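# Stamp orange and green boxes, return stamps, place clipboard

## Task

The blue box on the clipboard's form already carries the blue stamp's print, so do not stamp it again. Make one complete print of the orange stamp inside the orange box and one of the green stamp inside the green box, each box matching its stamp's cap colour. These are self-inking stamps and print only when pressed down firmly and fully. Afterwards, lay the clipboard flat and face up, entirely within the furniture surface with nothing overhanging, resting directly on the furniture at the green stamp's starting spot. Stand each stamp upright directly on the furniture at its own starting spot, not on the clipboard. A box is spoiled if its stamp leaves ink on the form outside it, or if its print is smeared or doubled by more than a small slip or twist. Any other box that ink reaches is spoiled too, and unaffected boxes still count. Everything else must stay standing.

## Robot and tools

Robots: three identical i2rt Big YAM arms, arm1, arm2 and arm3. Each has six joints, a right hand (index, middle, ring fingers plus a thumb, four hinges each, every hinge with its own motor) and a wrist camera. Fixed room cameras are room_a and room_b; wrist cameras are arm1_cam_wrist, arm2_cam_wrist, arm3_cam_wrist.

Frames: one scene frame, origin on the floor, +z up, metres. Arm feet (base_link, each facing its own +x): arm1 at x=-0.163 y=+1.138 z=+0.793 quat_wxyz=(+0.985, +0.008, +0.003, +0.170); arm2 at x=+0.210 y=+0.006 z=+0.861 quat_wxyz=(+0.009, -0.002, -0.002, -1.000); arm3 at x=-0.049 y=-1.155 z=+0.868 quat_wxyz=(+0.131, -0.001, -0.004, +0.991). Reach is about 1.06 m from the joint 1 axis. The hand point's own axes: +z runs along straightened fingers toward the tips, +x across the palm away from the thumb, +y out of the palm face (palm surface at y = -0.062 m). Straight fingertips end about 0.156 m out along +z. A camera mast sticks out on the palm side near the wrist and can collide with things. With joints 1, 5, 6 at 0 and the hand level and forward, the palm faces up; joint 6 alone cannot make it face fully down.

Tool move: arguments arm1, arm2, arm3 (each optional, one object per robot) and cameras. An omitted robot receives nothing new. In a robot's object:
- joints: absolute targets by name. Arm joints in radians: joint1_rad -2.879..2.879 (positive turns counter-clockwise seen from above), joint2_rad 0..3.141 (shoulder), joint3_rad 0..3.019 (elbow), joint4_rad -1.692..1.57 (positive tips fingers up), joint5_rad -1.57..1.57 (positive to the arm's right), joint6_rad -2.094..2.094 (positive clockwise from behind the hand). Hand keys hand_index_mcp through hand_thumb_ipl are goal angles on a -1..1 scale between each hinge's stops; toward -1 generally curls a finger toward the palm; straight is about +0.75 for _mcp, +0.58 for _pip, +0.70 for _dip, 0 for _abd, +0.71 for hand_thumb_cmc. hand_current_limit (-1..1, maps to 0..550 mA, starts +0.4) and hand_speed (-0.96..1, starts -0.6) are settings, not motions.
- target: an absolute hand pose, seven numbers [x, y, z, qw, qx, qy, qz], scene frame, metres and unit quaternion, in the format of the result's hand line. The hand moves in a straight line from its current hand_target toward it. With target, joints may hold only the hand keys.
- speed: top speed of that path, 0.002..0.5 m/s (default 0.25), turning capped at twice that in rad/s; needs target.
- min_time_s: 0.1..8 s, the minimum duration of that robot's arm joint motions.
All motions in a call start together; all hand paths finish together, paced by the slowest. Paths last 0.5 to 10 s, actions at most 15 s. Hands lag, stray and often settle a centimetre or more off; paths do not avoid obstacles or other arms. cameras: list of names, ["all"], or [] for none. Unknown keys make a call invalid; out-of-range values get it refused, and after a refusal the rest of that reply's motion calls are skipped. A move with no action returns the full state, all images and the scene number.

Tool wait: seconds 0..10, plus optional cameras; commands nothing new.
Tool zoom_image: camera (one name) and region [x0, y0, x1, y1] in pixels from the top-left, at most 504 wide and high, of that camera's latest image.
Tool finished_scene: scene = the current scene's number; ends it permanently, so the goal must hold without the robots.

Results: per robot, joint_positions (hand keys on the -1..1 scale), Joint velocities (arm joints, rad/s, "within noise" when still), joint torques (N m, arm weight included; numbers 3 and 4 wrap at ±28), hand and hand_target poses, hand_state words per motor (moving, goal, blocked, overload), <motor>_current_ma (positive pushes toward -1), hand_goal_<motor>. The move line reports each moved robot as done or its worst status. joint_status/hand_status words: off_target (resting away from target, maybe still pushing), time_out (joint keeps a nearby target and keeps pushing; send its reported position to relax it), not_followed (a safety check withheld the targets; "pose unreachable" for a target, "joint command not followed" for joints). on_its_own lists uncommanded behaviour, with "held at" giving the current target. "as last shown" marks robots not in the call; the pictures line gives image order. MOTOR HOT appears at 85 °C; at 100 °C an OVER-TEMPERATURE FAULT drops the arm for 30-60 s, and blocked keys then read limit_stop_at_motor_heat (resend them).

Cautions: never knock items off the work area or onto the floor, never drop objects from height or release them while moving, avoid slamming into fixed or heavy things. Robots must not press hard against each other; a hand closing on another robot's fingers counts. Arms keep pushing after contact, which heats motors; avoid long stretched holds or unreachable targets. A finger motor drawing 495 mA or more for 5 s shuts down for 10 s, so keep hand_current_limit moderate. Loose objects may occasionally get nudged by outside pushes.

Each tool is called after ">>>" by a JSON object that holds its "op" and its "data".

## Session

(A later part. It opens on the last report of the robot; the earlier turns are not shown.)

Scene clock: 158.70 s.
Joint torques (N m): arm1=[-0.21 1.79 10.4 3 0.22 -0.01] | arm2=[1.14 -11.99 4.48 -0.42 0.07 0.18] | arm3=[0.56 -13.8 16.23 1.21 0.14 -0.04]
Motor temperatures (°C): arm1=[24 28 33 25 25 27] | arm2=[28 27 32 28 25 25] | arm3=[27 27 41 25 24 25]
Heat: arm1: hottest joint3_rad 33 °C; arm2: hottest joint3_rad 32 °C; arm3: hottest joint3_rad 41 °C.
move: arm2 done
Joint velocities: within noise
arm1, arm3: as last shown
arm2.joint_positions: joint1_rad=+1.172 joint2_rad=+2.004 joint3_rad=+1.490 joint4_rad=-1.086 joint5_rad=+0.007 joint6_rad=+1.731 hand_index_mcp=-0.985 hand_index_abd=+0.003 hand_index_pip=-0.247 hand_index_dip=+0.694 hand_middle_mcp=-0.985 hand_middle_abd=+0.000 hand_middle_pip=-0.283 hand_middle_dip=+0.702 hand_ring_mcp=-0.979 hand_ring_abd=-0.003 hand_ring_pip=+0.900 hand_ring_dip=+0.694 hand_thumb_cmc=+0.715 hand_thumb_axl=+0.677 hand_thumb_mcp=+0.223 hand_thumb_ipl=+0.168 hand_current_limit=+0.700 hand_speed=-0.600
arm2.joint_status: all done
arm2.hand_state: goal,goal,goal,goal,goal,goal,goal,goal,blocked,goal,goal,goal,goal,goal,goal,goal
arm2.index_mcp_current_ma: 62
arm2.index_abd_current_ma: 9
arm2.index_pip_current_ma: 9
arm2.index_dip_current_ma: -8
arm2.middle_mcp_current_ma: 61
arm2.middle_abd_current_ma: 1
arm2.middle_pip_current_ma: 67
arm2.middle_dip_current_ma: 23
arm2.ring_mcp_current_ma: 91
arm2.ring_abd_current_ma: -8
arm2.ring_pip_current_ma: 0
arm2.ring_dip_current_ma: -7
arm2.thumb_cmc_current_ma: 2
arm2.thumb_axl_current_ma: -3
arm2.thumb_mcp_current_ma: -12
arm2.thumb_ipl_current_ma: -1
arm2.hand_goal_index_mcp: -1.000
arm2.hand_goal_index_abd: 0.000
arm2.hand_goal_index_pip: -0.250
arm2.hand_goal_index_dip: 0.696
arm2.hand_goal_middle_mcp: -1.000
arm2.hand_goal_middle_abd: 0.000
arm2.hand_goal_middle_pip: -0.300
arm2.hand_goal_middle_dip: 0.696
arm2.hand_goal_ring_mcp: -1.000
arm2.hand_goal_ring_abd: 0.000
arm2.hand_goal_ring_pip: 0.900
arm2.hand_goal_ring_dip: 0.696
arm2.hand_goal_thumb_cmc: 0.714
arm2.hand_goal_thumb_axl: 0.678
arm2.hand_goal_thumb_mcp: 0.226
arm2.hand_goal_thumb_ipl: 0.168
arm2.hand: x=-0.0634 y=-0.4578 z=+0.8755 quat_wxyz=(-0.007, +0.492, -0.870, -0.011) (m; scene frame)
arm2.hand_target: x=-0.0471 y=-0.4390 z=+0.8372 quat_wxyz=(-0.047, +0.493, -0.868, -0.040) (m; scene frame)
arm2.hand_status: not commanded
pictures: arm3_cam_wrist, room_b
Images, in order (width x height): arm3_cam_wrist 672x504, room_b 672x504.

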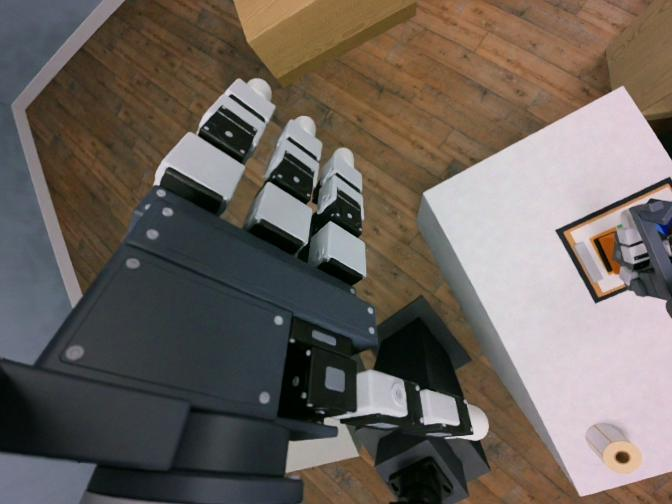

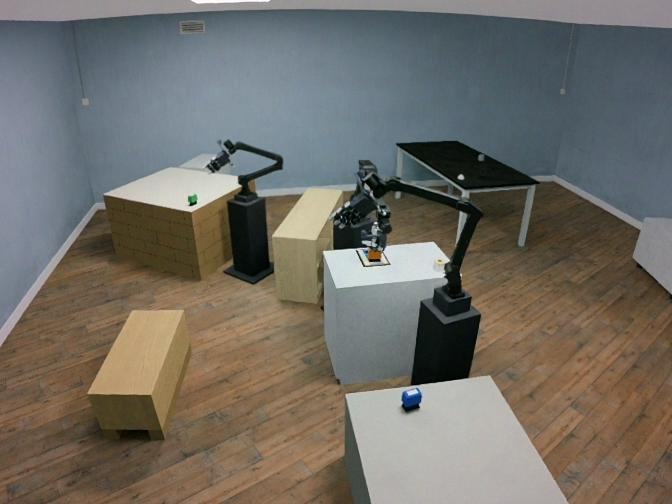

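>>> {"op": "move", "data": {"arm2": {"joints": {"joint2_rad": 2.11, "joint3_rad": 1.430, "joint4_rad": -1.066}, "min_time_s": 0.8}, "cameras": ["room_b"]}}

>>> {"op": "zoom_image", "data": {"camera": "room_b", "region": [358, 230, 394, 260]}}

Scene clock: 160.50 s.
Joint torques (N m): arm1=[-0.32 1.9 10.39 3 0.22 -0.02] | arm2=[0.97 -9.99 3.17 0.17 -0.15 0.18] | arm3=[0.5 -13.86 16.23 1.21 0.14 -0.04]
Motor temperatures (°C): arm1=[24 28 33 25 25 27] | arm2=[28 27 32 28 25 25] | arm3=[27 27 41 25 24 25]
Heat: arm1: hottest joint3_rad 33 °C; arm2: hottest joint3_rad 32 °C; arm3: hottest joint3_rad 41 °C.
move: arm2 done
Joint velocities: within noise
arm1, arm3: as last shown
arm2.joint_positions: joint1_rad=+1.173 joint2_rad=+2.023 joint3_rad=+1.474 joint4_rad=-1.074 joint5_rad=+0.012 joint6_rad=+1.731 hand_index_mcp=-0.985 hand_index_abd=+0.003 hand_index_pip=-0.247 hand_index_dip=+0.694 hand_middle_mcp=-0.996 hand_middle_abd=+0.000 hand_middle_pip=-0.271 hand_middle_dip=+0.708 hand_ring_mcp=-0.979 hand_ring_abd=-0.003 hand_ring_pip=+0.900 hand_ring_dip=+0.694 hand_thumb_cmc=+0.715 hand_thumb_axl=+0.677 hand_thumb_mcp=+0.223 hand_thumb_ipl=+0.168 hand_current_limit=+0.700 hand_speed=-0.600
arm2.joint_status: all done
arm2.hand_state: goal,goal,goal,goal,goal,goal,blocked,goal,blocked,goal,goal,goal,goal,goal,goal,goal
arm2.index_mcp_current_ma: 60
arm2.index_abd_current_ma: 9
arm2.index_pip_current_ma: 9
arm2.index_dip_current_ma: -8
arm2.middle_mcp_current_ma: 14
arm2.middle_abd_current_ma: 1
arm2.middle_pip_current_ma: 119
arm2.middle_dip_current_ma: 45
arm2.ring_mcp_current_ma: 89
arm2.ring_abd_current_ma: -8
arm2.ring_pip_current_ma: 0
arm2.ring_dip_current_ma: -7
arm2.thumb_cmc_current_ma: 2
arm2.thumb_axl_current_ma: -3
arm2.thumb_mcp_current_ma: -12
arm2.thumb_ipl_current_ma: -1
arm2.hand_goal_index_mcp: -1.000
arm2.hand_goal_index_abd: 0.000
arm2.hand_goal_index_pip: -0.250
arm2.hand_goal_index_dip: 0.696
arm2.hand_goal_middle_mcp: -1.000
arm2.hand_goal_middle_abd: 0.000
arm2.hand_goal_middle_pip: -0.300
arm2.hand_goal_middle_dip: 0.696
arm2.hand_goal_ring_mcp: -1.000
arm2.hand_goal_ring_abd: 0.000
arm2.hand_goal_ring_pip: 0.900
arm2.hand_goal_ring_dip: 0.696
arm2.hand_goal_thumb_cmc: 0.714
arm2.hand_goal_thumb_axl: 0.678
arm2.hand_goal_thumb_mcp: 0.226
arm2.hand_goal_thumb_ipl: 0.168
arm2.hand: x=-0.0616 y=-0.4518 z=+0.8615 quat_wxyz=(-0.014, +0.493, -0.870, -0.020) (m; scene frame)
arm2.hand_target: x=-0.0419 y=-0.4251 z=+0.8065 quat_wxyz=(-0.064, +0.492, -0.866, -0.055) (m; scene frame)
arm2.hand_status: not commanded
pictures: room_b
Images, in order (width x height): room_b 672x504.

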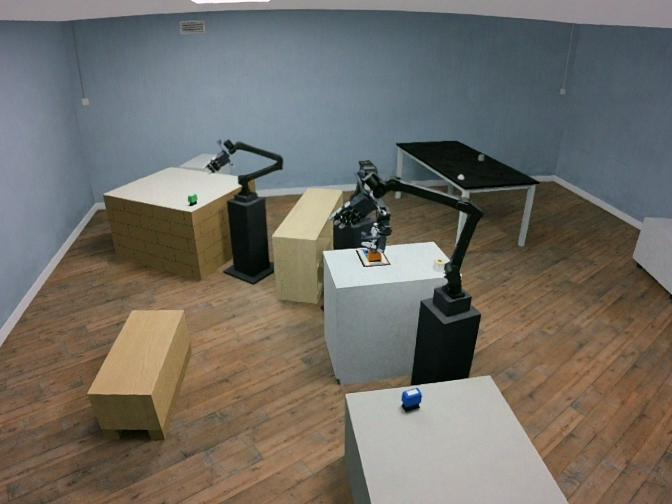

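Scaled by 14.000 from the camera's 672x504 image, which has a finer 960x720 frame.

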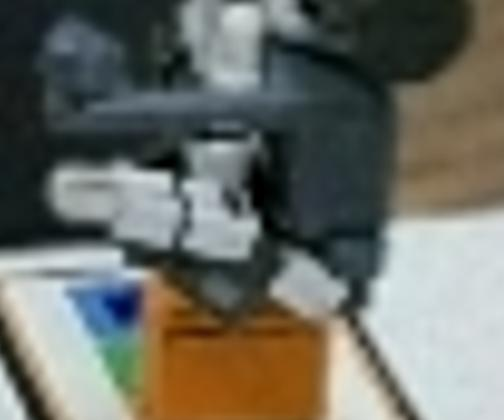

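>>> {"op": "zoom_image", "data": {"camera": "room_b", "region": [355, 235, 397, 270]}}

>>> {"op": "move", "data": {"cameras": ["arm3_cam_wrist", "arm2_cam_wrist"]}}

>>> {"op": "zoom_image", "data": {"camera": "arm3_cam_wrist", "region": [572, 190, 672, 310]}}

Scaled by 12.000 from the camera's 672x504 image, which has a finer 960x720 frame.

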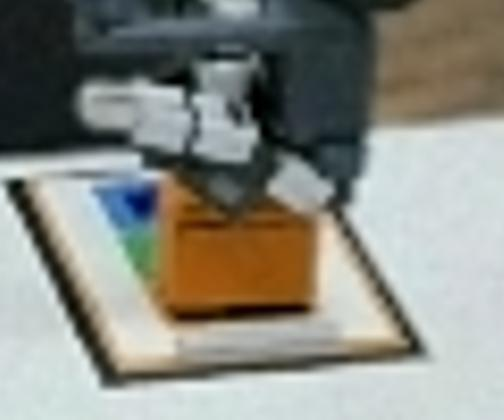

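Scene clock: 160.73 s.
Joint torques (N m): arm1=[-0.32 1.85 10.4 3.03 0.22 -0.02] | arm2=[1.03 -9.93 3.17 0.17 -0.15 0.18] | arm3=[0.56 -13.86 16.23 1.21 0.14 -0.04]
Motor temperatures (°C): arm1=[24 28 33 25 25 27] | arm2=[28 27 32 28 25 25] | arm3=[27 27 41 25 24 25]
Heat: arm1: hottest joint3_rad 33 °C; arm2: hottest joint3_rad 32 °C; arm3: hottest joint3_rad 41 °C.
Joint velocities: within noise
arm1.joint_positions: joint1_rad=+2.502 joint2_rad=+0.294 joint3_rad=+0.686 joint4_rad=-0.986 joint5_rad=-0.050 joint6_rad=+1.110 hand_index_mcp=+0.755 hand_index_abd=+0.001 hand_index_pip=+0.577 hand_index_dip=+0.696 hand_middle_mcp=+0.755 hand_middle_abd=+0.001 hand_middle_pip=+0.577 hand_middle_dip=+0.696 hand_ring_mcp=+0.755 hand_ring_abd=+0.001 hand_ring_pip=+0.577 hand_ring_dip=+0.696 hand_thumb_cmc=+0.715 hand_thumb_axl=+0.677 hand_thumb_mcp=+0.225 hand_thumb_ipl=+0.168 hand_current_limit=+0.400 hand_speed=-0.600
arm1.joint_status: not commanded
arm1.hand_state: goal,goal,goal,goal,goal,goal,goal,goal,goal,goal,goal,goal,goal,goal,goal,goal
arm1.index_mcp_current_ma: 1
arm1.index_abd_current_ma: 0
arm1.index_pip_current_ma: 0
arm1.index_dip_current_ma: 0
arm1.middle_mcp_current_ma: 1
arm1.middle_abd_current_ma: 0
arm1.middle_pip_current_ma: 0
arm1.middle_dip_current_ma: 0
arm1.ring_mcp_current_ma: 1
arm1.ring_abd_current_ma: 0
arm1.ring_pip_current_ma: 0
arm1.ring_dip_current_ma: 0
arm1.thumb_cmc_current_ma: 0
arm1.thumb_axl_current_ma: 0
arm1.thumb_mcp_current_ma: 0
arm1.thumb_ipl_current_ma: 0
arm1.hand_goal_index_mcp: 0.754
arm1.hand_goal_index_abd: 0.000
arm1.hand_goal_index_pip: 0.576
arm1.hand_goal_index_dip: 0.696
arm1.hand_goal_middle_mcp: 0.754
arm1.hand_goal_middle_abd: 0.000
arm1.hand_goal_middle_pip: 0.576
arm1.hand_goal_middle_dip: 0.696
arm1.hand_goal_ring_mcp: 0.754
arm1.hand_goal_ring_abd: 0.000
arm1.hand_goal_ring_pip: 0.576
arm1.hand_goal_ring_dip: 0.696
arm1.hand_goal_thumb_cmc: 0.714
arm1.hand_goal_thumb_axl: 0.678
arm1.hand_goal_thumb_mcp: 0.226
arm1.hand_goal_thumb_ipl: 0.168
arm1.hand: x=-0.3774 y=+1.2809 z=+1.1214 quat_wxyz=(-0.447, -0.086, +0.876, +0.160) (m; scene frame)
arm1.hand_target: x=-0.3780 y=+1.2784 z=+1.1299 quat_wxyz=(-0.462, -0.085, +0.868, +0.161) (m; scene frame)
arm1.hand_status: not commanded
arm2.joint_positions: joint1_rad=+1.173 joint2_rad=+2.023 joint3_rad=+1.474 joint4_rad=-1.074 joint5_rad=+0.012 joint6_rad=+1.731 hand_index_mcp=-0.985 hand_index_abd=+0.003 hand_index_pip=-0.247 hand_index_dip=+0.694 hand_middle_mcp=-0.996 hand_middle_abd=+0.000 hand_middle_pip=-0.271 hand_middle_dip=+0.708 hand_ring_mcp=-0.979 hand_ring_abd=-0.003 hand_ring_pip=+0.900 hand_ring_dip=+0.694 hand_thumb_cmc=+0.715 hand_thumb_axl=+0.677 hand_thumb_mcp=+0.223 hand_thumb_ipl=+0.168 hand_current_limit=+0.700 hand_speed=-0.600
arm2.joint_status: all done
arm2.hand_state: goal,goal,goal,goal,goal,goal,blocked,goal,blocked,goal,goal,goal,goal,goal,goal,goal
arm2.index_mcp_current_ma: 60
arm2.index_abd_current_ma: 9
arm2.index_pip_current_ma: 9
arm2.index_dip_current_ma: -8
arm2.middle_mcp_current_ma: 14
arm2.middle_abd_current_ma: 1
arm2.middle_pip_current_ma: 119
arm2.middle_dip_current_ma: 45
arm2.ring_mcp_current_ma: 89
arm2.ring_abd_current_ma: -8
arm2.ring_pip_current_ma: 0
arm2.ring_dip_current_ma: -7
arm2.thumb_cmc_current_ma: 2
arm2.thumb_axl_current_ma: -3
arm2.thumb_mcp_current_ma: -12
arm2.thumb_ipl_current_ma: -1
arm2.hand_goal_index_mcp: -1.000
arm2.hand_goal_index_abd: 0.000
arm2.hand_goal_index_pip: -0.250
arm2.hand_goal_index_dip: 0.696
arm2.hand_goal_middle_mcp: -1.000
arm2.hand_goal_middle_abd: 0.000
arm2.hand_goal_middle_pip: -0.300
arm2.hand_goal_middle_dip: 0.696
arm2.hand_goal_ring_mcp: -1.000
arm2.hand_goal_ring_abd: 0.000
arm2.hand_goal_ring_pip: 0.900
arm2.hand_goal_ring_dip: 0.696
arm2.hand_goal_thumb_cmc: 0.714
arm2.hand_goal_thumb_axl: 0.678
arm2.hand_goal_thumb_mcp: 0.226
arm2.hand_goal_thumb_ipl: 0.168
arm2.hand: x=-0.0616 y=-0.4518 z=+0.8615 quat_wxyz=(-0.014, +0.493, -0.870, -0.020) (m; scene frame)
arm2.hand_target: x=-0.0419 y=-0.4251 z=+0.8065 quat_wxyz=(-0.064, +0.492, -0.866, -0.055) (m; scene frame)
arm2.hand_status: not commanded
arm3.joint_positions: joint1_rad=-0.453 joint2_rad=+1.347 joint3_rad=+1.634 joint4_rad=-0.983 joint5_rad=+0.015 joint6_rad=+1.042 hand_index_mcp=+0.755 hand_index_abd=+0.000 hand_index_pip=+0.577 hand_index_dip=+0.696 hand_middle_mcp=+0.756 hand_middle_abd=+0.000 hand_middle_pip=+0.577 hand_middle_dip=+0.696 hand_ring_mcp=+0.756 hand_ring_abd=+0.000 hand_ring_pip=+0.577 hand_ring_dip=+0.696 hand_thumb_cmc=+0.715 hand_thumb_axl=+0.677 hand_thumb_mcp=+0.225 hand_thumb_ipl=+0.168 hand_current_limit=+0.400 hand_speed=-0.600
arm3.joint_status: not commanded
arm3.hand_state: goal,goal,goal,goal,goal,goal,goal,goal,goal,goal,goal,goal,goal,goal,goal,goal
arm3.index_mcp_current_ma: 2
arm3.index_abd_current_ma: 0
arm3.index_pip_current_ma: 1
arm3.index_dip_current_ma: 0
arm3.middle_mcp_current_ma: 3
arm3.middle_abd_current_ma: 0
arm3.middle_pip_current_ma: 1
arm3.middle_dip_current_ma: 0
arm3.ring_mcp_current_ma: 3
arm3.ring_abd_current_ma: 0
arm3.ring_pip_current_ma: 1
arm3.ring_dip_current_ma: 0
arm3.thumb_cmc_current_ma: 2
arm3.thumb_axl_current_ma: -1
arm3.thumb_mcp_current_ma: -2
arm3.thumb_ipl_current_ma: -1
arm3.hand_goal_index_mcp: 0.754
arm3.hand_goal_index_abd: 0.000
arm3.hand_goal_index_pip: 0.576
arm3.hand_goal_index_dip: 0.696
arm3.hand_goal_middle_mcp: 0.754
arm3.hand_goal_middle_abd: 0.000
arm3.hand_goal_middle_pip: 0.576
arm3.hand_goal_middle_dip: 0.696
arm3.hand_goal_ring_mcp: 0.754
arm3.hand_goal_ring_abd: 0.000
arm3.hand_goal_ring_pip: 0.576
arm3.hand_goal_ring_dip: 0.696
arm3.hand_goal_thumb_cmc: 0.714
arm3.hand_goal_thumb_axl: 0.678
arm3.hand_goal_thumb_mcp: 0.226
arm3.hand_goal_thumb_ipl: 0.168
arm3.hand: x=-0.4257 y=-0.7152 z=+1.3526 quat_wxyz=(-0.339, +0.086, +0.901, +0.256) (m; scene frame)
arm3.hand_target: x=-0.4266 y=-0.7165 z=+1.3735 quat_wxyz=(-0.348, +0.086, +0.896, +0.263) (m; scene frame)
arm3.hand_status: not commanded
pictures: arm2_cam_wrist, arm3_cam_wrist
Images, in order (width x height): arm2_cam_wrist 672x504, arm3_cam_wrist 672x504.

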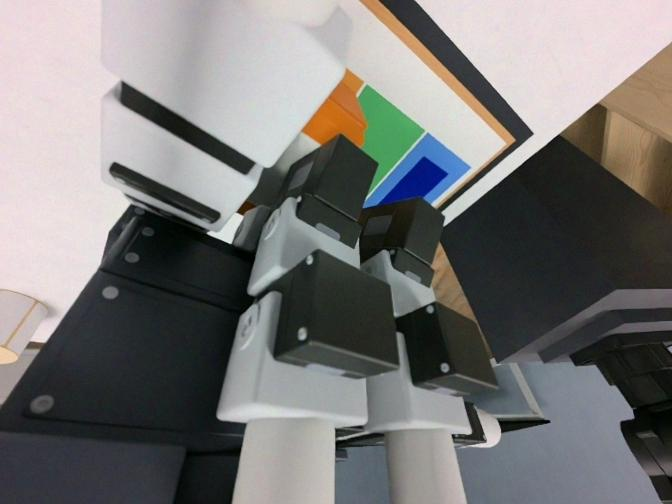

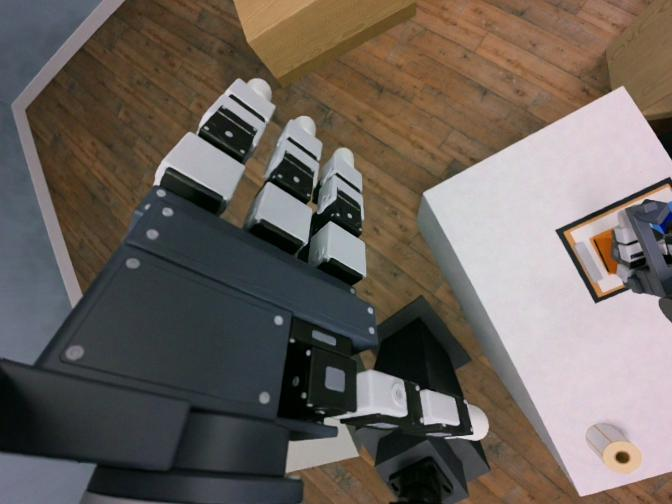

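Scaled by 4.200 from the camera's 672x504 image, which has a finer 960x720 frame.

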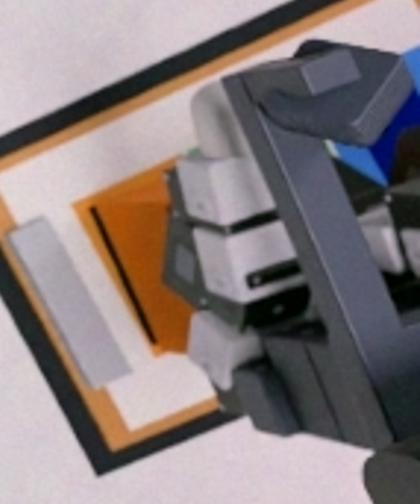

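>>> {"op": "move", "data": {"arm2": {"joints": {"joint2_rad": 2.152, "joint3_rad": 1.402, "joint4_rad": -1.052}, "min_time_s": 0.7}}}

>>> {"op": "move", "data": {"arm2": {"joints": {"joint2_rad": 2.194, "joint3_rad": 1.374, "joint4_rad": -1.046}, "min_time_s": 0.7}, "cameras": ["room_b", "arm3_cam_wrist"]}}

>>> {"op": "zoom_image", "data": {"camera": "room_b", "region": [355, 235, 397, 270]}}

>>> {"op": "zoom_image", "data": {"camera": "arm3_cam_wrist", "region": [572, 190, 672, 310]}}

Scene clock: 162.47 s.
Joint torques (N m): arm1=[-0.26 1.73 10.39 2.99 0.22 -0.02] | arm2=[1.03 -6.95 1.68 0.31 -0.53 0.18] | arm3=[0.56 -13.86 16.23 1.21 0.14 -0.04]
Motor temperatures (°C): arm1=[24 28 33 25 25 27] | arm2=[28 27 32 28 25 25] | arm3=[27 27 42 25 24 25]
Heat: arm1: hottest joint3_rad 33 °C; arm2: hottest joint3_rad 32 °C; arm3: hottest joint3_rad 42 °C.
move: arm2 done
Joint velocities: within noise
arm1, arm3: as last shown
arm2.joint_positions: joint1_rad=+1.173 joint2_rad=+2.023 joint3_rad=+1.465 joint4_rad=-1.064 joint5_rad=+0.021 joint6_rad=+1.731 hand_index_mcp=-0.985 hand_index_abd=+0.003 hand_index_pip=-0.247 hand_index_dip=+0.694 hand_middle_mcp=-1.000 hand_middle_abd=+0.000 hand_middle_pip=-0.266 hand_middle_dip=+0.710 hand_ring_mcp=-0.979 hand_ring_abd=-0.003 hand_ring_pip=+0.900 hand_ring_dip=+0.694 hand_thumb_cmc=+0.715 hand_thumb_axl=+0.677 hand_thumb_mcp=+0.223 hand_thumb_ipl=+0.168 hand_current_limit=+0.700 hand_speed=-0.600
arm2.joint_status: all done
arm2.hand_state: goal,goal,goal,goal,goal,goal,blocked,goal,blocked,goal,goal,goal,goal,goal,goal,goal
arm2.index_mcp_current_ma: 60
arm2.index_abd_current_ma: 9
arm2.index_pip_current_ma: 9
arm2.index_dip_current_ma: -8
arm2.middle_mcp_current_ma: 0
arm2.middle_abd_current_ma: 1
arm2.middle_pip_current_ma: 139
arm2.middle_dip_current_ma: 53
arm2.ring_mcp_current_ma: 89
arm2.ring_abd_current_ma: -8
arm2.ring_pip_current_ma: 0
arm2.ring_dip_current_ma: -7
arm2.thumb_cmc_current_ma: 2
arm2.thumb_axl_current_ma: -3
arm2.thumb_mcp_current_ma: -12
arm2.thumb_ipl_current_ma: -1
arm2.hand_goal_index_mcp: -1.000
arm2.hand_goal_index_abd: 0.000
arm2.hand_goal_index_pip: -0.250
arm2.hand_goal_index_dip: 0.696
arm2.hand_goal_middle_mcp: -1.000
arm2.hand_goal_middle_abd: 0.000
arm2.hand_goal_middle_pip: -0.300
arm2.hand_goal_middle_dip: 0.696
arm2.hand_goal_ring_mcp: -1.000
arm2.hand_goal_ring_abd: 0.000
arm2.hand_goal_ring_pip: 0.900
arm2.hand_goal_ring_dip: 0.696
arm2.hand_goal_thumb_cmc: 0.714
arm2.hand_goal_thumb_axl: 0.678
arm2.hand_goal_thumb_mcp: 0.226
arm2.hand_goal_thumb_ipl: 0.168
arm2.hand: x=-0.0624 y=-0.4496 z=+0.8589 quat_wxyz=(-0.011, +0.493, -0.870, -0.023) (m; scene frame)
arm2.hand_target: x=-0.0353 y=-0.4077 z=+0.7803 quat_wxyz=(-0.086, +0.491, -0.864, -0.073) (m; scene frame)
arm2.hand_status: not commanded
pictures: none

Scene clock: 164.80 s.
Joint torques (N m): arm1=[-0.26 1.79 10.39 3.02 0.22 -0.02] | arm2=[0.79 -3.96 0.1 0.43 -0.83 0.17] | arm3=[0.56 -13.8 16.24 1.21 0.14 -0.04]
Motor temperatures (°C): arm1=[24 28 33 25 25 27] | arm2=[28 27 32 28 25 25] | arm3=[27 27 42 25 24 25]
Heat: arm1: hottest joint3_rad 33 °C; arm2: hottest joint3_rad 32 °C; arm3: hottest joint3_rad 42 °C.
move: arm2 time_out
Joint velocities: within noise
arm1, arm3: as last shown
arm2.joint_positions: joint1_rad=+1.175 joint2_rad=+2.026 joint3_rad=+1.457 joint4_rad=-1.061 joint5_rad=+0.028 joint6_rad=+1.731 hand_index_mcp=-0.985 hand_index_abd=+0.003 hand_index_pip=-0.247 hand_index_dip=+0.694 hand_middle_mcp=-1.000 hand_middle_abd=+0.000 hand_middle_pip=-0.266 hand_middle_dip=+0.710 hand_ring_mcp=-0.979 hand_ring_abd=-0.003 hand_ring_pip=+0.900 hand_ring_dip=+0.694 hand_thumb_cmc=+0.715 hand_thumb_axl=+0.677 hand_thumb_mcp=+0.223 hand_thumb_ipl=+0.168 hand_current_limit=+0.700 hand_speed=-0.600
arm2.joint_status: joint2_rad time_out (moved +0.003 of +0.171); the others done
arm2.hand_state: goal,goal,goal,goal,goal,goal,blocked,goal,blocked,goal,goal,goal,goal,goal,goal,goal
arm2.index_mcp_current_ma: 60
arm2.index_abd_current_ma: 9
arm2.index_pip_current_ma: 9
arm2.index_dip_current_ma: -8
arm2.middle_mcp_current_ma: -1
arm2.middle_abd_current_ma: 1
arm2.middle_pip_current_ma: 141
arm2.middle_dip_current_ma: 53
arm2.ring_mcp_current_ma: 89
arm2.ring_abd_current_ma: -8
arm2.ring_pip_current_ma: 0
arm2.ring_dip_current_ma: -7
arm2.thumb_cmc_current_ma: 2
arm2.thumb_axl_current_ma: -3
arm2.thumb_mcp_current_ma: -12
arm2.thumb_ipl_current_ma: -1
arm2.hand_goal_index_mcp: -1.000
arm2.hand_goal_index_abd: 0.000
arm2.hand_goal_index_pip: -0.250
arm2.hand_goal_index_dip: 0.696
arm2.hand_goal_middle_mcp: -1.000
arm2.hand_goal_middle_abd: 0.000
arm2.hand_goal_middle_pip: -0.300
arm2.hand_goal_middle_dip: 0.696
arm2.hand_goal_ring_mcp: -1.000
arm2.hand_goal_ring_abd: 0.000
arm2.hand_goal_ring_pip: 0.900
arm2.hand_goal_ring_dip: 0.696
arm2.hand_goal_thumb_cmc: 0.714
arm2.hand_goal_thumb_axl: 0.678
arm2.hand_goal_thumb_mcp: 0.226
arm2.hand_goal_thumb_ipl: 0.168
arm2.on_its_own: joint2_rad reads +2.026 and still pushes toward +2.194 since a time_out
arm2.hand: x=-0.0613 y=-0.4470 z=+0.8557 quat_wxyz=(-0.012, +0.494, -0.869, -0.028) (m; scene frame)
arm2.hand_target: x=-0.0274 y=-0.3873 z=+0.7562 quat_wxyz=(-0.111, +0.489, -0.860, -0.093) (m; scene frame)
arm2.hand_status: not commanded
pictures: arm3_cam_wrist, room_b
Images, in order (width x height): arm3_cam_wrist 672x504, room_b 672x504.

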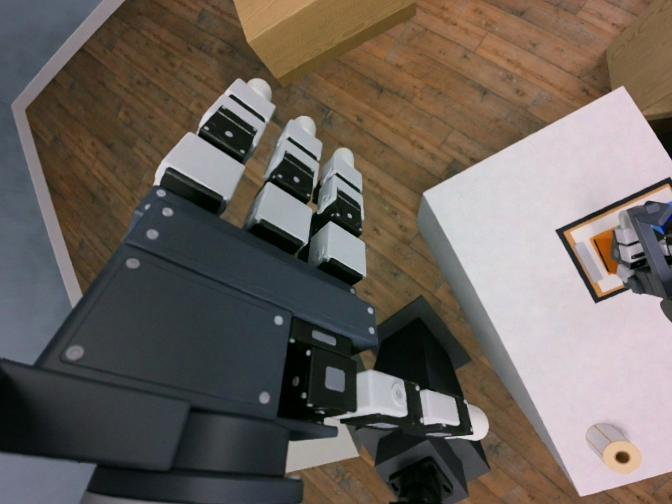

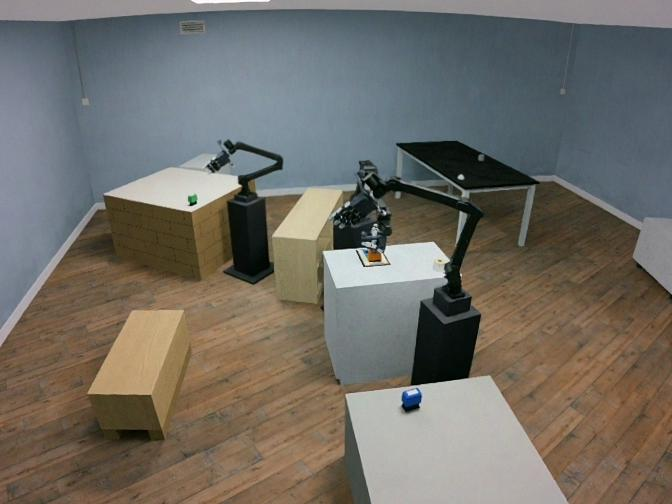

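Scaled by 12.000 from the camera's 672x504 image, which has a finer 960x720 frame.

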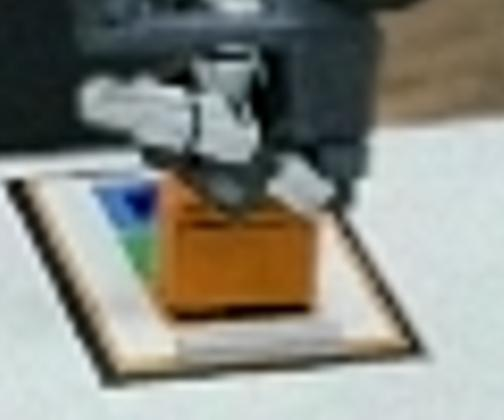

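Scaled by 4.200 from the camera's 672x504 image, which has a finer 960x720 frame.

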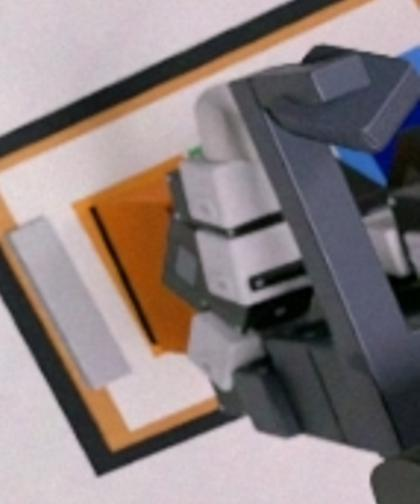

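>>> {"op": "move", "data": {"arm2": {"joints": {"joint2_rad": 2.265, "joint3_rad": 1.330, "joint5_rad": -0.02}, "min_time_s": 0.8}, "cameras": ["room_b", "arm3_cam_wrist"]}}

>>> {"op": "zoom_image", "data": {"camera": "room_b", "region": [355, 235, 397, 270]}}

>>> {"op": "zoom_image", "data": {"camera": "arm3_cam_wrist", "region": [572, 190, 672, 310]}}

Scene clock: 167.50 s.
Joint torques (N m): arm1=[-0.32 1.73 10.39 3.02 0.22 -0.02] | arm2=[0.73 0.62 -2.26 0.42 -1.72 0.14] | arm3=[0.62 -13.8 16.23 1.22 0.15 -0.04]
Motor temperatures (°C): arm1=[24 28 33 25 25 27] | arm2=[28 27 32 28 25 25] | arm3=[27 27 42 25 24 25]
Heat: arm1: hottest joint3_rad 33 °C; arm2: hottest joint3_rad 32 °C; arm3: hottest joint3_rad 42 °C.
move: arm2 time_out
Joint velocities: within noise
arm1, arm3: as last shown
arm2.joint_positions: joint1_rad=+1.175 joint2_rad=+2.035 joint3_rad=+1.454 joint4_rad=-1.061 joint5_rad=+0.026 joint6_rad=+1.734 hand_index_mcp=-0.985 hand_index_abd=+0.003 hand_index_pip=-0.247 hand_index_dip=+0.694 hand_middle_mcp=-1.001 hand_middle_abd=+0.000 hand_middle_pip=-0.265 hand_middle_dip=+0.710 hand_ring_mcp=-0.979 hand_ring_abd=-0.003 hand_ring_pip=+0.900 hand_ring_dip=+0.694 hand_thumb_cmc=+0.715 hand_thumb_axl=+0.677 hand_thumb_mcp=+0.223 hand_thumb_ipl=+0.168 hand_current_limit=+0.700 hand_speed=-0.600
arm2.joint_status: joint2_rad time_out (moved +0.009 of +0.239); joint3_rad time_out (moved -0.003 of -0.127); joint5_rad time_out (moved -0.001 of -0.048)
arm2.hand_state: goal,goal,goal,goal,goal,goal,blocked,goal,blocked,goal,goal,goal,goal,goal,goal,goal
arm2.index_mcp_current_ma: 60
arm2.index_abd_current_ma: 9
arm2.index_pip_current_ma: 9
arm2.index_dip_current_ma: -8
arm2.middle_mcp_current_ma: -3
arm2.middle_abd_current_ma: 1
arm2.middle_pip_current_ma: 144
arm2.middle_dip_current_ma: 54
arm2.ring_mcp_current_ma: 89
arm2.ring_abd_current_ma: -8
arm2.ring_pip_current_ma: 0
arm2.ring_dip_current_ma: -7
arm2.thumb_cmc_current_ma: 2
arm2.thumb_axl_current_ma: -3
arm2.thumb_mcp_current_ma: -12
arm2.thumb_ipl_current_ma: -1
arm2.hand_goal_index_mcp: -1.000
arm2.hand_goal_index_abd: 0.000
arm2.hand_goal_index_pip: -0.250
arm2.hand_goal_index_dip: 0.696
arm2.hand_goal_middle_mcp: -1.000
arm2.hand_goal_middle_abd: 0.000
arm2.hand_goal_middle_pip: -0.300
arm2.hand_goal_middle_dip: 0.696
arm2.hand_goal_ring_mcp: -1.000
arm2.hand_goal_ring_abd: 0.000
arm2.hand_goal_ring_pip: 0.900
arm2.hand_goal_ring_dip: 0.696
arm2.hand_goal_thumb_cmc: 0.714
arm2.hand_goal_thumb_axl: 0.678
arm2.hand_goal_thumb_mcp: 0.226
arm2.hand_goal_thumb_ipl: 0.168
arm2.on_its_own: joint2_rad reads +2.035 and still pushes toward +2.265 since a time_out; joint3_rad reads +1.454 and still pushes toward +1.342 since a time_out; joint5_rad reads +0.026 and still pushes toward -0.020 since a time_out
arm2.hand: x=-0.0599 y=-0.4447 z=+0.8505 quat_wxyz=(-0.016, +0.493, -0.870, -0.031) (m; scene frame)
arm2.hand_target: x=-0.0114 y=-0.3559 z=+0.7211 quat_wxyz=(-0.157, +0.483, -0.854, -0.117) (m; scene frame)
arm2.hand_status: not commanded
pictures: arm3_cam_wrist, room_b
Images, in order (width x height): arm3_cam_wrist 672x504, room_b 672x504.

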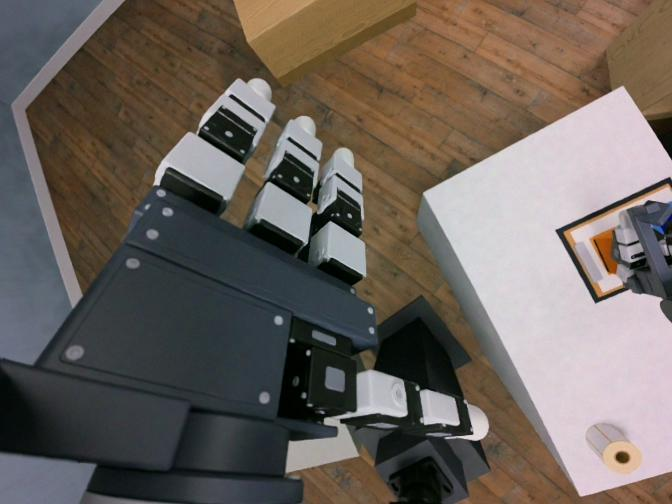

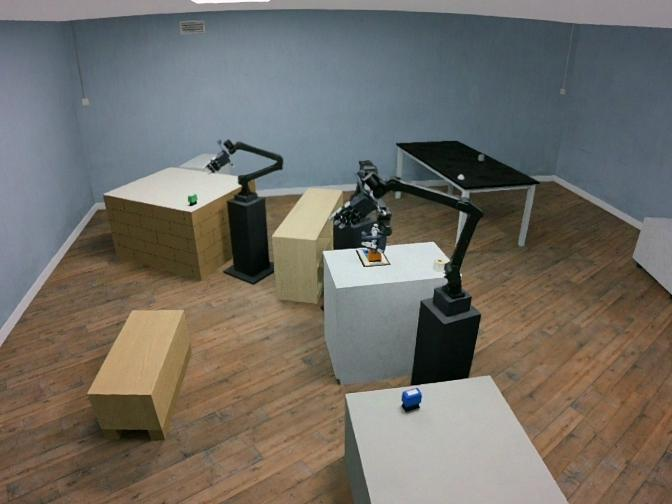

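Scaled by 12.000 from the camera's 672x504 image, which has a finer 960x720 frame.

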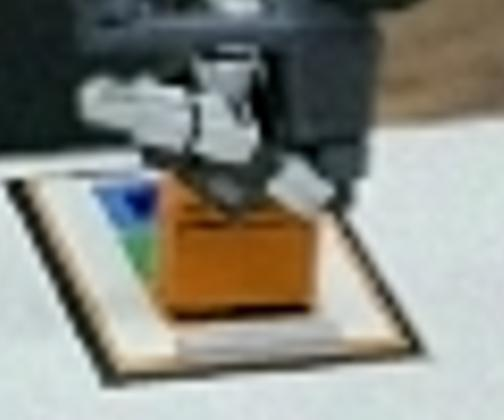

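Scaled by 4.200 from the camera's 672x504 image, which has a finer 960x720 frame.

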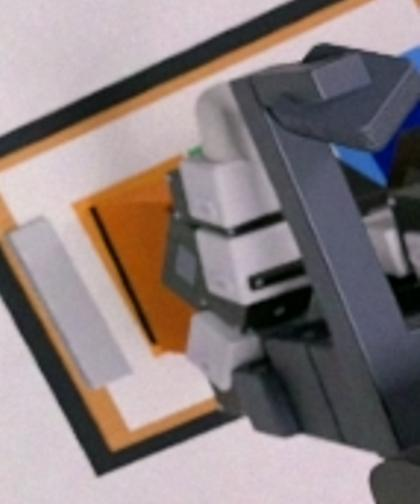

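>>> {"op": "move", "data": {"arm2": {"joints": {"joint2_rad": 2.04, "joint3_rad": 1.50, "joint5_rad": 0.0}, "min_time_s": 1.5}, "cameras": ["room_b"]}}

>>> {"op": "zoom_image", "data": {"camera": "room_b", "region": [355, 235, 397, 270]}}

Scene clock: 169.60 s.
Joint torques (N m): arm1=[-0.32 1.85 10.37 3.03 0.22 -0.01] | arm2=[0.79 -13.39 7.99 0.49 -0.18 0.09] | arm3=[0.56 -13.8 16.23 1.2 0.14 -0.04]
Motor temperatures (°C): arm1=[24 28 33 25 25 27] | arm2=[28 27 32 28 25 25] | arm3=[27 27 42 25 24 25]
Heat: arm1: hottest joint3_rad 33 °C; arm2: hottest joint3_rad 32 °C; arm3: hottest joint3_rad 42 °C.
move: arm2 done
Joint velocities: within noise
arm1, arm3: as last shown
arm2.joint_positions: joint1_rad=+1.175 joint2_rad=+2.002 joint3_rad=+1.486 joint4_rad=-1.061 joint5_rad=+0.011 joint6_rad=+1.739 hand_index_mcp=-0.986 hand_index_abd=+0.003 hand_index_pip=-0.247 hand_index_dip=+0.694 hand_middle_mcp=-0.999 hand_middle_abd=+0.000 hand_middle_pip=-0.265 hand_middle_dip=+0.710 hand_ring_mcp=-0.979 hand_ring_abd=-0.003 hand_ring_pip=+0.900 hand_ring_dip=+0.694 hand_thumb_cmc=+0.715 hand_thumb_axl=+0.677 hand_thumb_mcp=+0.223 hand_thumb_ipl=+0.168 hand_current_limit=+0.700 hand_speed=-0.600
arm2.joint_status: all done
arm2.hand_state: goal,goal,goal,goal,goal,goal,blocked,goal,blocked,goal,goal,goal,goal,goal,goal,goal
arm2.index_mcp_current_ma: 60
arm2.index_abd_current_ma: 9
arm2.index_pip_current_ma: 9
arm2.index_dip_current_ma: -8
arm2.middle_mcp_current_ma: 2
arm2.middle_abd_current_ma: 1
arm2.middle_pip_current_ma: 144
arm2.middle_dip_current_ma: 54
arm2.ring_mcp_current_ma: 89
arm2.ring_abd_current_ma: -8
arm2.ring_pip_current_ma: 0
arm2.ring_dip_current_ma: -7
arm2.thumb_cmc_current_ma: 2
arm2.thumb_axl_current_ma: -3
arm2.thumb_mcp_current_ma: -12
arm2.thumb_ipl_current_ma: -1
arm2.hand_goal_index_mcp: -1.000
arm2.hand_goal_index_abd: 0.000
arm2.hand_goal_index_pip: -0.250
arm2.hand_goal_index_dip: 0.696
arm2.hand_goal_middle_mcp: -1.000
arm2.hand_goal_middle_abd: 0.000
arm2.hand_goal_middle_pip: -0.300
arm2.hand_goal_middle_dip: 0.696
arm2.hand_goal_ring_mcp: -1.000
arm2.hand_goal_ring_abd: 0.000
arm2.hand_goal_ring_pip: 0.900
arm2.hand_goal_ring_dip: 0.696
arm2.hand_goal_thumb_cmc: 0.714
arm2.hand_goal_thumb_axl: 0.678
arm2.hand_goal_thumb_mcp: 0.226
arm2.hand_goal_thumb_ipl: 0.168
arm2.hand: x=-0.0638 y=-0.4621 z=+0.8747 quat_wxyz=(+0.004, +0.490, -0.871, -0.005) (m; scene frame)
arm2.hand_target: x=-0.0588 y=-0.4703 z=+0.8580 quat_wxyz=(-0.003, +0.494, -0.869, -0.004) (m; scene frame)
arm2.hand_status: not commanded
pictures: room_b
Images, in order (width x height): room_b 672x504.

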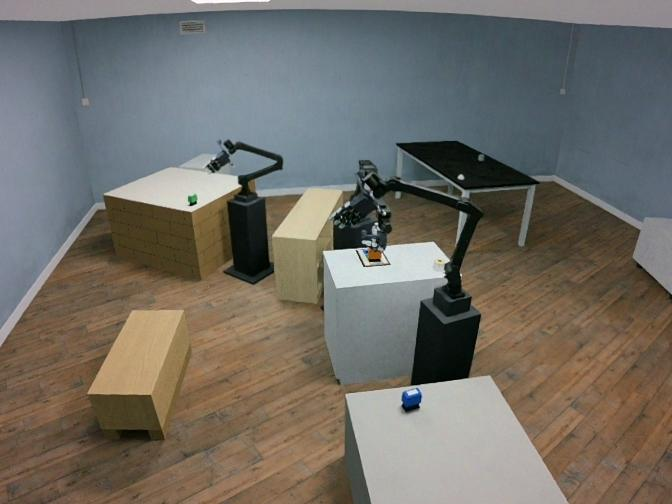

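Scaled by 12.000 from the camera's 672x504 image, which has a finer 960x720 frame.

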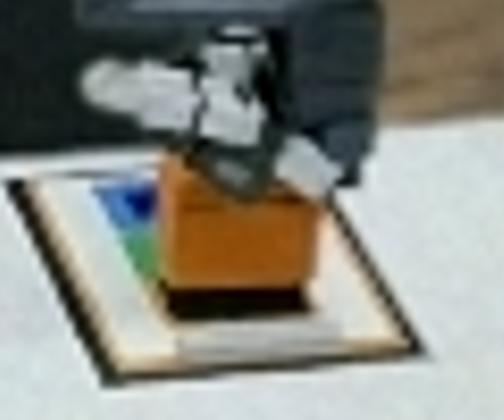

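>>> {"op": "move", "data": {"arm2": {"joints": {"joint2_rad": 1.896, "joint3_rad": 1.658, "joint4_rad": -1.268, "joint5_rad": 0.0}, "min_time_s": 2.0}, "cameras": ["room_b", "arm3_cam_wrist"]}}

>>> {"op": "zoom_image", "data": {"camera": "room_b", "region": [355, 235, 397, 270]}}

>>> {"op": "zoom_image", "data": {"camera": "arm3_cam_wrist", "region": [540, 160, 672, 310]}}

Scene clock: 172.23 s.
Joint torques (N m): arm1=[-0.26 1.9 10.39 3.02 0.22 -0.02] | arm2=[0.73 -16.62 11.23 -0.4 0.21 0.08] | arm3=[0.62 -13.86 16.23 1.21 0.14 -0.04]
Motor temperatures (°C): arm1=[24 28 33 25 25 27] | arm2=[28 27 32 28 25 25] | arm3=[27 27 42 25 24 25]
Heat: arm1: hottest joint3_rad 33 °C; arm2: hottest joint3_rad 32 °C; arm3: hottest joint3_rad 42 °C.
move: arm2 done
Joint velocities: within noise
arm1, arm3: as last shown
arm2.joint_positions: joint1_rad=+1.175 joint2_rad=+1.907 joint3_rad=+1.612 joint4_rad=-1.257 joint5_rad=+0.002 joint6_rad=+1.739 hand_index_mcp=-0.986 hand_index_abd=+0.003 hand_index_pip=-0.247 hand_index_dip=+0.694 hand_middle_mcp=-0.987 hand_middle_abd=+0.000 hand_middle_pip=-0.281 hand_middle_dip=+0.707 hand_ring_mcp=-0.980 hand_ring_abd=-0.003 hand_ring_pip=+0.900 hand_ring_dip=+0.694 hand_thumb_cmc=+0.715 hand_thumb_axl=+0.677 hand_thumb_mcp=+0.223 hand_thumb_ipl=+0.168 hand_current_limit=+0.700 hand_speed=-0.600
arm2.joint_status: all done
arm2.hand_state: goal,goal,goal,goal,goal,goal,goal,goal,blocked,goal,goal,goal,goal,goal,goal,goal
arm2.index_mcp_current_ma: 58
arm2.index_abd_current_ma: 8
arm2.index_pip_current_ma: 9
arm2.index_dip_current_ma: -8
arm2.middle_mcp_current_ma: 54
arm2.middle_abd_current_ma: 1
arm2.middle_pip_current_ma: 75
arm2.middle_dip_current_ma: 43
arm2.ring_mcp_current_ma: 85
arm2.ring_abd_current_ma: -8
arm2.ring_pip_current_ma: 0
arm2.ring_dip_current_ma: -7
arm2.thumb_cmc_current_ma: 2
arm2.thumb_axl_current_ma: -3
arm2.thumb_mcp_current_ma: -13
arm2.thumb_ipl_current_ma: -1
arm2.hand_goal_index_mcp: -1.000
arm2.hand_goal_index_abd: 0.000
arm2.hand_goal_index_pip: -0.250
arm2.hand_goal_index_dip: 0.696
arm2.hand_goal_middle_mcp: -1.000
arm2.hand_goal_middle_abd: 0.000
arm2.hand_goal_middle_pip: -0.300
arm2.hand_goal_middle_dip: 0.696
arm2.hand_goal_ring_mcp: -1.000
arm2.hand_goal_ring_abd: 0.000
arm2.hand_goal_ring_pip: 0.900
arm2.hand_goal_ring_dip: 0.696
arm2.hand_goal_thumb_cmc: 0.714
arm2.hand_goal_thumb_axl: 0.678
arm2.hand_goal_thumb_mcp: 0.226
arm2.hand_goal_thumb_ipl: 0.168
arm2.hand: x=-0.0650 y=-0.4701 z=+0.9703 quat_wxyz=(+0.011, +0.490, -0.871, +0.006) (m; scene frame)
arm2.hand_target: x=-0.0643 y=-0.4856 z=+0.9919 quat_wxyz=(+0.028, +0.494, -0.869, +0.022) (m; scene frame)
arm2.hand_status: not commanded
pictures: arm3_cam_wrist, room_b
Images, in order (width x height): arm3_cam_wrist 672x504, room_b 672x504.

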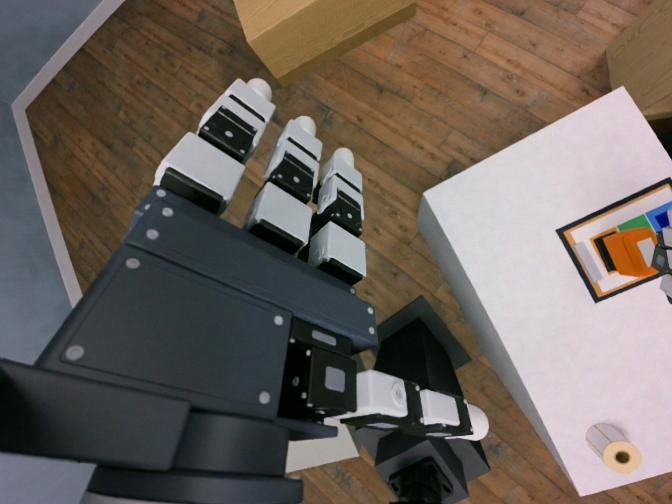

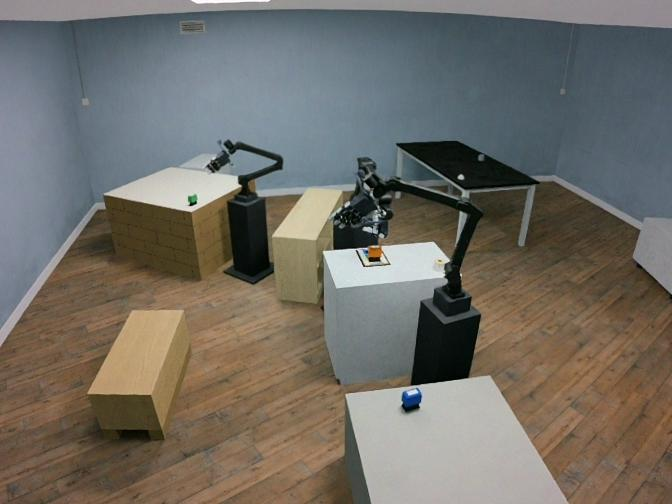

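Scaled by 12.000 from the camera's 672x504 image, which has a finer 960x720 frame.

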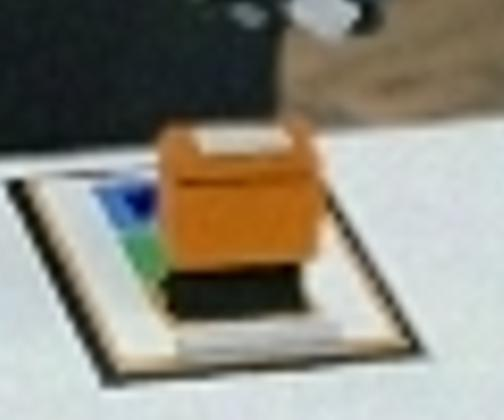

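Scaled by 3.360 from the camera's 672x504 image, which has a finer 960x720 frame.

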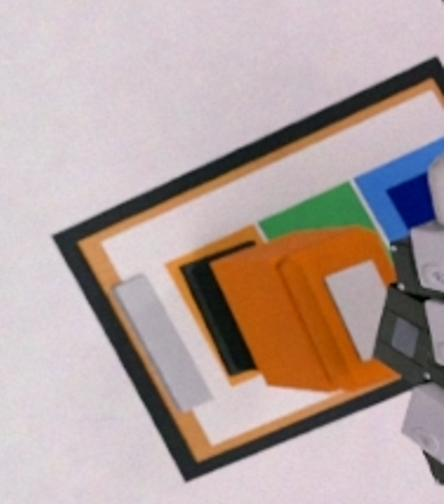

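>>> {"op": "move", "data": {"arm2": {"joints": {"joint1_rad": 1.094, "joint2_rad": 1.834, "joint3_rad": 1.8265, "joint4_rad": -1.497, "joint6_rad": 1.652}, "min_time_s": 1.5}}}

>>> {"op": "move", "data": {"arm2": {"joints": {"hand_index_mcp": 0.754, "hand_index_pip": 0.576, "hand_index_abd": 0.08, "hand_middle_mcp": -0.89, "hand_ring_mcp": 0.754, "hand_ring_pip": 0.576, "hand_ring_abd": -0.08}}, "cameras": ["arm2_cam_wrist", "arm3_cam_wrist"]}}

>>> {"op": "zoom_image", "data": {"camera": "arm2_cam_wrist", "region": [220, 0, 450, 190]}}

Scene clock: 174.90 s.
Joint torques (N m): arm1=[-0.21 1.79 10.4 3.02 0.23 -0.01] | arm2=[-1.03 -16.56 11.73 -0.36 0.23 -0.07] | arm3=[0.56 -13.8 16.23 1.21 0.14 -0.04]
Motor temperatures (°C): arm1=[24 28 34 25 25 27] | arm2=[28 27 32 28 25 25] | arm3=[27 27 42 25 24 25]
Heat: arm1: hottest joint3_rad 34 °C; arm2: hottest joint3_rad 32 °C; arm3: hottest joint3_rad 42 °C.
move: arm2 done
Joint velocities: within noise
arm1, arm3: as last shown
arm2.joint_positions: joint1_rad=+1.106 joint2_rad=+1.844 joint3_rad=+1.779 joint4_rad=-1.487 joint5_rad=+0.002 joint6_rad=+1.665 hand_index_mcp=-0.986 hand_index_abd=+0.003 hand_index_pip=-0.247 hand_index_dip=+0.694 hand_middle_mcp=-0.987 hand_middle_abd=+0.000 hand_middle_pip=-0.281 hand_middle_dip=+0.707 hand_ring_mcp=-0.980 hand_ring_abd=-0.003 hand_ring_pip=+0.900 hand_ring_dip=+0.694 hand_thumb_cmc=+0.715 hand_thumb_axl=+0.677 hand_thumb_mcp=+0.223 hand_thumb_ipl=+0.168 hand_current_limit=+0.700 hand_speed=-0.600
arm2.joint_status: all done
arm2.hand_state: goal,goal,goal,goal,goal,goal,goal,goal,blocked,goal,goal,goal,goal,goal,goal,goal
arm2.index_mcp_current_ma: 58
arm2.index_abd_current_ma: 8
arm2.index_pip_current_ma: 9
arm2.index_dip_current_ma: -8
arm2.middle_mcp_current_ma: 54
arm2.middle_abd_current_ma: 1
arm2.middle_pip_current_ma: 75
arm2.middle_dip_current_ma: 43
arm2.ring_mcp_current_ma: 85
arm2.ring_abd_current_ma: -8
arm2.ring_pip_current_ma: 0
arm2.ring_dip_current_ma: -7
arm2.thumb_cmc_current_ma: 2
arm2.thumb_axl_current_ma: -3
arm2.thumb_mcp_current_ma: -13
arm2.thumb_ipl_current_ma: -1
arm2.hand_goal_index_mcp: -1.000
arm2.hand_goal_index_abd: 0.000
arm2.hand_goal_index_pip: -0.250
arm2.hand_goal_index_dip: 0.696
arm2.hand_goal_middle_mcp: -1.000
arm2.hand_goal_middle_abd: 0.000
arm2.hand_goal_middle_pip: -0.300
arm2.hand_goal_middle_dip: 0.696
arm2.hand_goal_ring_mcp: -1.000
arm2.hand_goal_ring_abd: 0.000
arm2.hand_goal_ring_pip: 0.900
arm2.hand_goal_ring_dip: 0.696
arm2.hand_goal_thumb_cmc: 0.714
arm2.hand_goal_thumb_axl: 0.678
arm2.hand_goal_thumb_mcp: 0.226
arm2.hand_goal_thumb_ipl: 0.168
arm2.hand: x=-0.0992 y=-0.4488 z=+1.0678 quat_wxyz=(+0.011, +0.493, -0.870, +0.006) (m; scene frame)
arm2.hand_target: x=-0.1093 y=-0.4539 z=+1.0904 quat_wxyz=(+0.030, +0.493, -0.870, +0.019) (m; scene frame)
arm2.hand_status: not commanded
pictures: none

Scene clock: 176.67 s.
Joint torques (N m): arm1=[-0.21 1.79 10.36 3.02 0.23 -0.01] | arm2=[-1.08 -16.44 11.73 -0.38 0.13 -0.08] | arm3=[0.62 -13.8 16.24 1.21 0.14 -0.04]
Motor temperatures (°C): arm1=[24 28 34 25 25 27] | arm2=[28 27 32 28 25 25] | arm3=[27 27 42 25 24 25]
Heat: arm1: hottest joint3_rad 34 °C; arm2: hottest joint3_rad 32 °C; arm3: hottest joint3_rad 42 °C.
move: arm2 done
Joint velocities: within noise
arm1, arm3: as last shown
arm2.joint_positions: joint1_rad=+1.106 joint2_rad=+1.844 joint3_rad=+1.779 joint4_rad=-1.487 joint5_rad=+0.001 joint6_rad=+1.664 hand_index_mcp=+0.750 hand_index_abd=+0.077 hand_index_pip=+0.575 hand_index_dip=+0.694 hand_middle_mcp=-0.885 hand_middle_abd=+0.000 hand_middle_pip=-0.297 hand_middle_dip=+0.698 hand_ring_mcp=+0.750 hand_ring_abd=-0.077 hand_ring_pip=+0.578 hand_ring_dip=+0.694 hand_thumb_cmc=+0.715 hand_thumb_axl=+0.677 hand_thumb_mcp=+0.223 hand_thumb_ipl=+0.168 hand_current_limit=+0.700 hand_speed=-0.600
arm2.joint_status: all done
arm2.hand_state: goal,goal,goal,goal,goal,goal,goal,goal,goal,goal,goal,goal,goal,goal,goal,goal
arm2.index_mcp_current_ma: -15
arm2.index_abd_current_ma: -9
arm2.index_pip_current_ma: -2
arm2.index_dip_current_ma: -8
arm2.middle_mcp_current_ma: 19
arm2.middle_abd_current_ma: 1
arm2.middle_pip_current_ma: 10
arm2.middle_dip_current_ma: 8
arm2.ring_mcp_current_ma: -17
arm2.ring_abd_current_ma: 8
arm2.ring_pip_current_ma: 7
arm2.ring_dip_current_ma: -7
arm2.thumb_cmc_current_ma: 2
arm2.thumb_axl_current_ma: -3
arm2.thumb_mcp_current_ma: -13
arm2.thumb_ipl_current_ma: -1
arm2.hand_goal_index_mcp: 0.754
arm2.hand_goal_index_abd: 0.080
arm2.hand_goal_index_pip: 0.576
arm2.hand_goal_index_dip: 0.696
arm2.hand_goal_middle_mcp: -0.890
arm2.hand_goal_middle_abd: 0.000
arm2.hand_goal_middle_pip: -0.300
arm2.hand_goal_middle_dip: 0.696
arm2.hand_goal_ring_mcp: 0.754
arm2.hand_goal_ring_abd: -0.080
arm2.hand_goal_ring_pip: 0.576
arm2.hand_goal_ring_dip: 0.696
arm2.hand_goal_thumb_cmc: 0.714
arm2.hand_goal_thumb_axl: 0.678
arm2.hand_goal_thumb_mcp: 0.226
arm2.hand_goal_thumb_ipl: 0.168
arm2.hand: x=-0.0991 y=-0.4489 z=+1.0677 quat_wxyz=(+0.011, +0.493, -0.870, +0.006) (m; scene frame)
arm2.hand_target: x=-0.1093 y=-0.4539 z=+1.0904 quat_wxyz=(+0.030, +0.493, -0.870, +0.020) (m; scene frame)
arm2.hand_status: not commanded
pictures: arm2_cam_wrist, arm3_cam_wrist
Images, in order (width x height): arm2_cam_wrist 672x504, arm3_cam_wrist 672x504.

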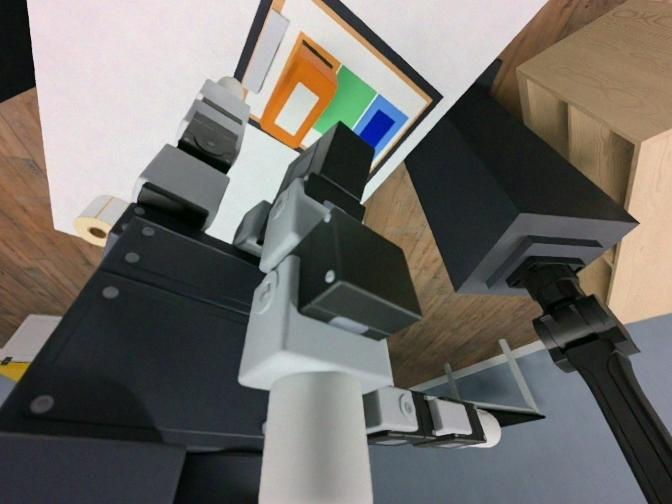

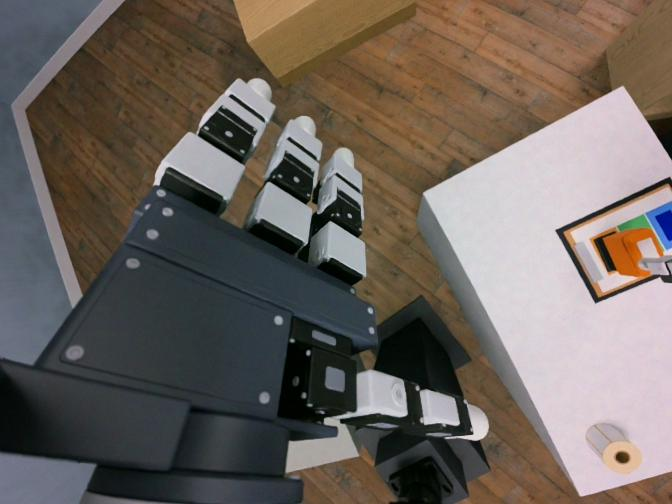

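Scaled by 2.191 from the camera's 672x504 image, which has a finer 960x720 frame.

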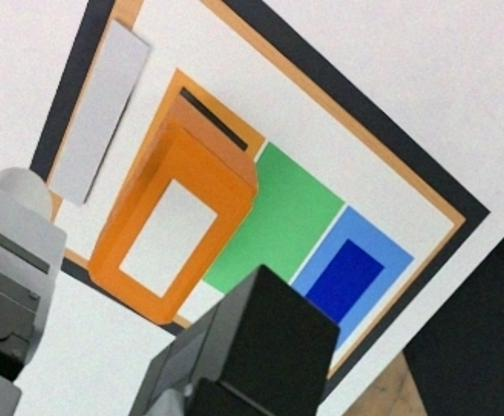

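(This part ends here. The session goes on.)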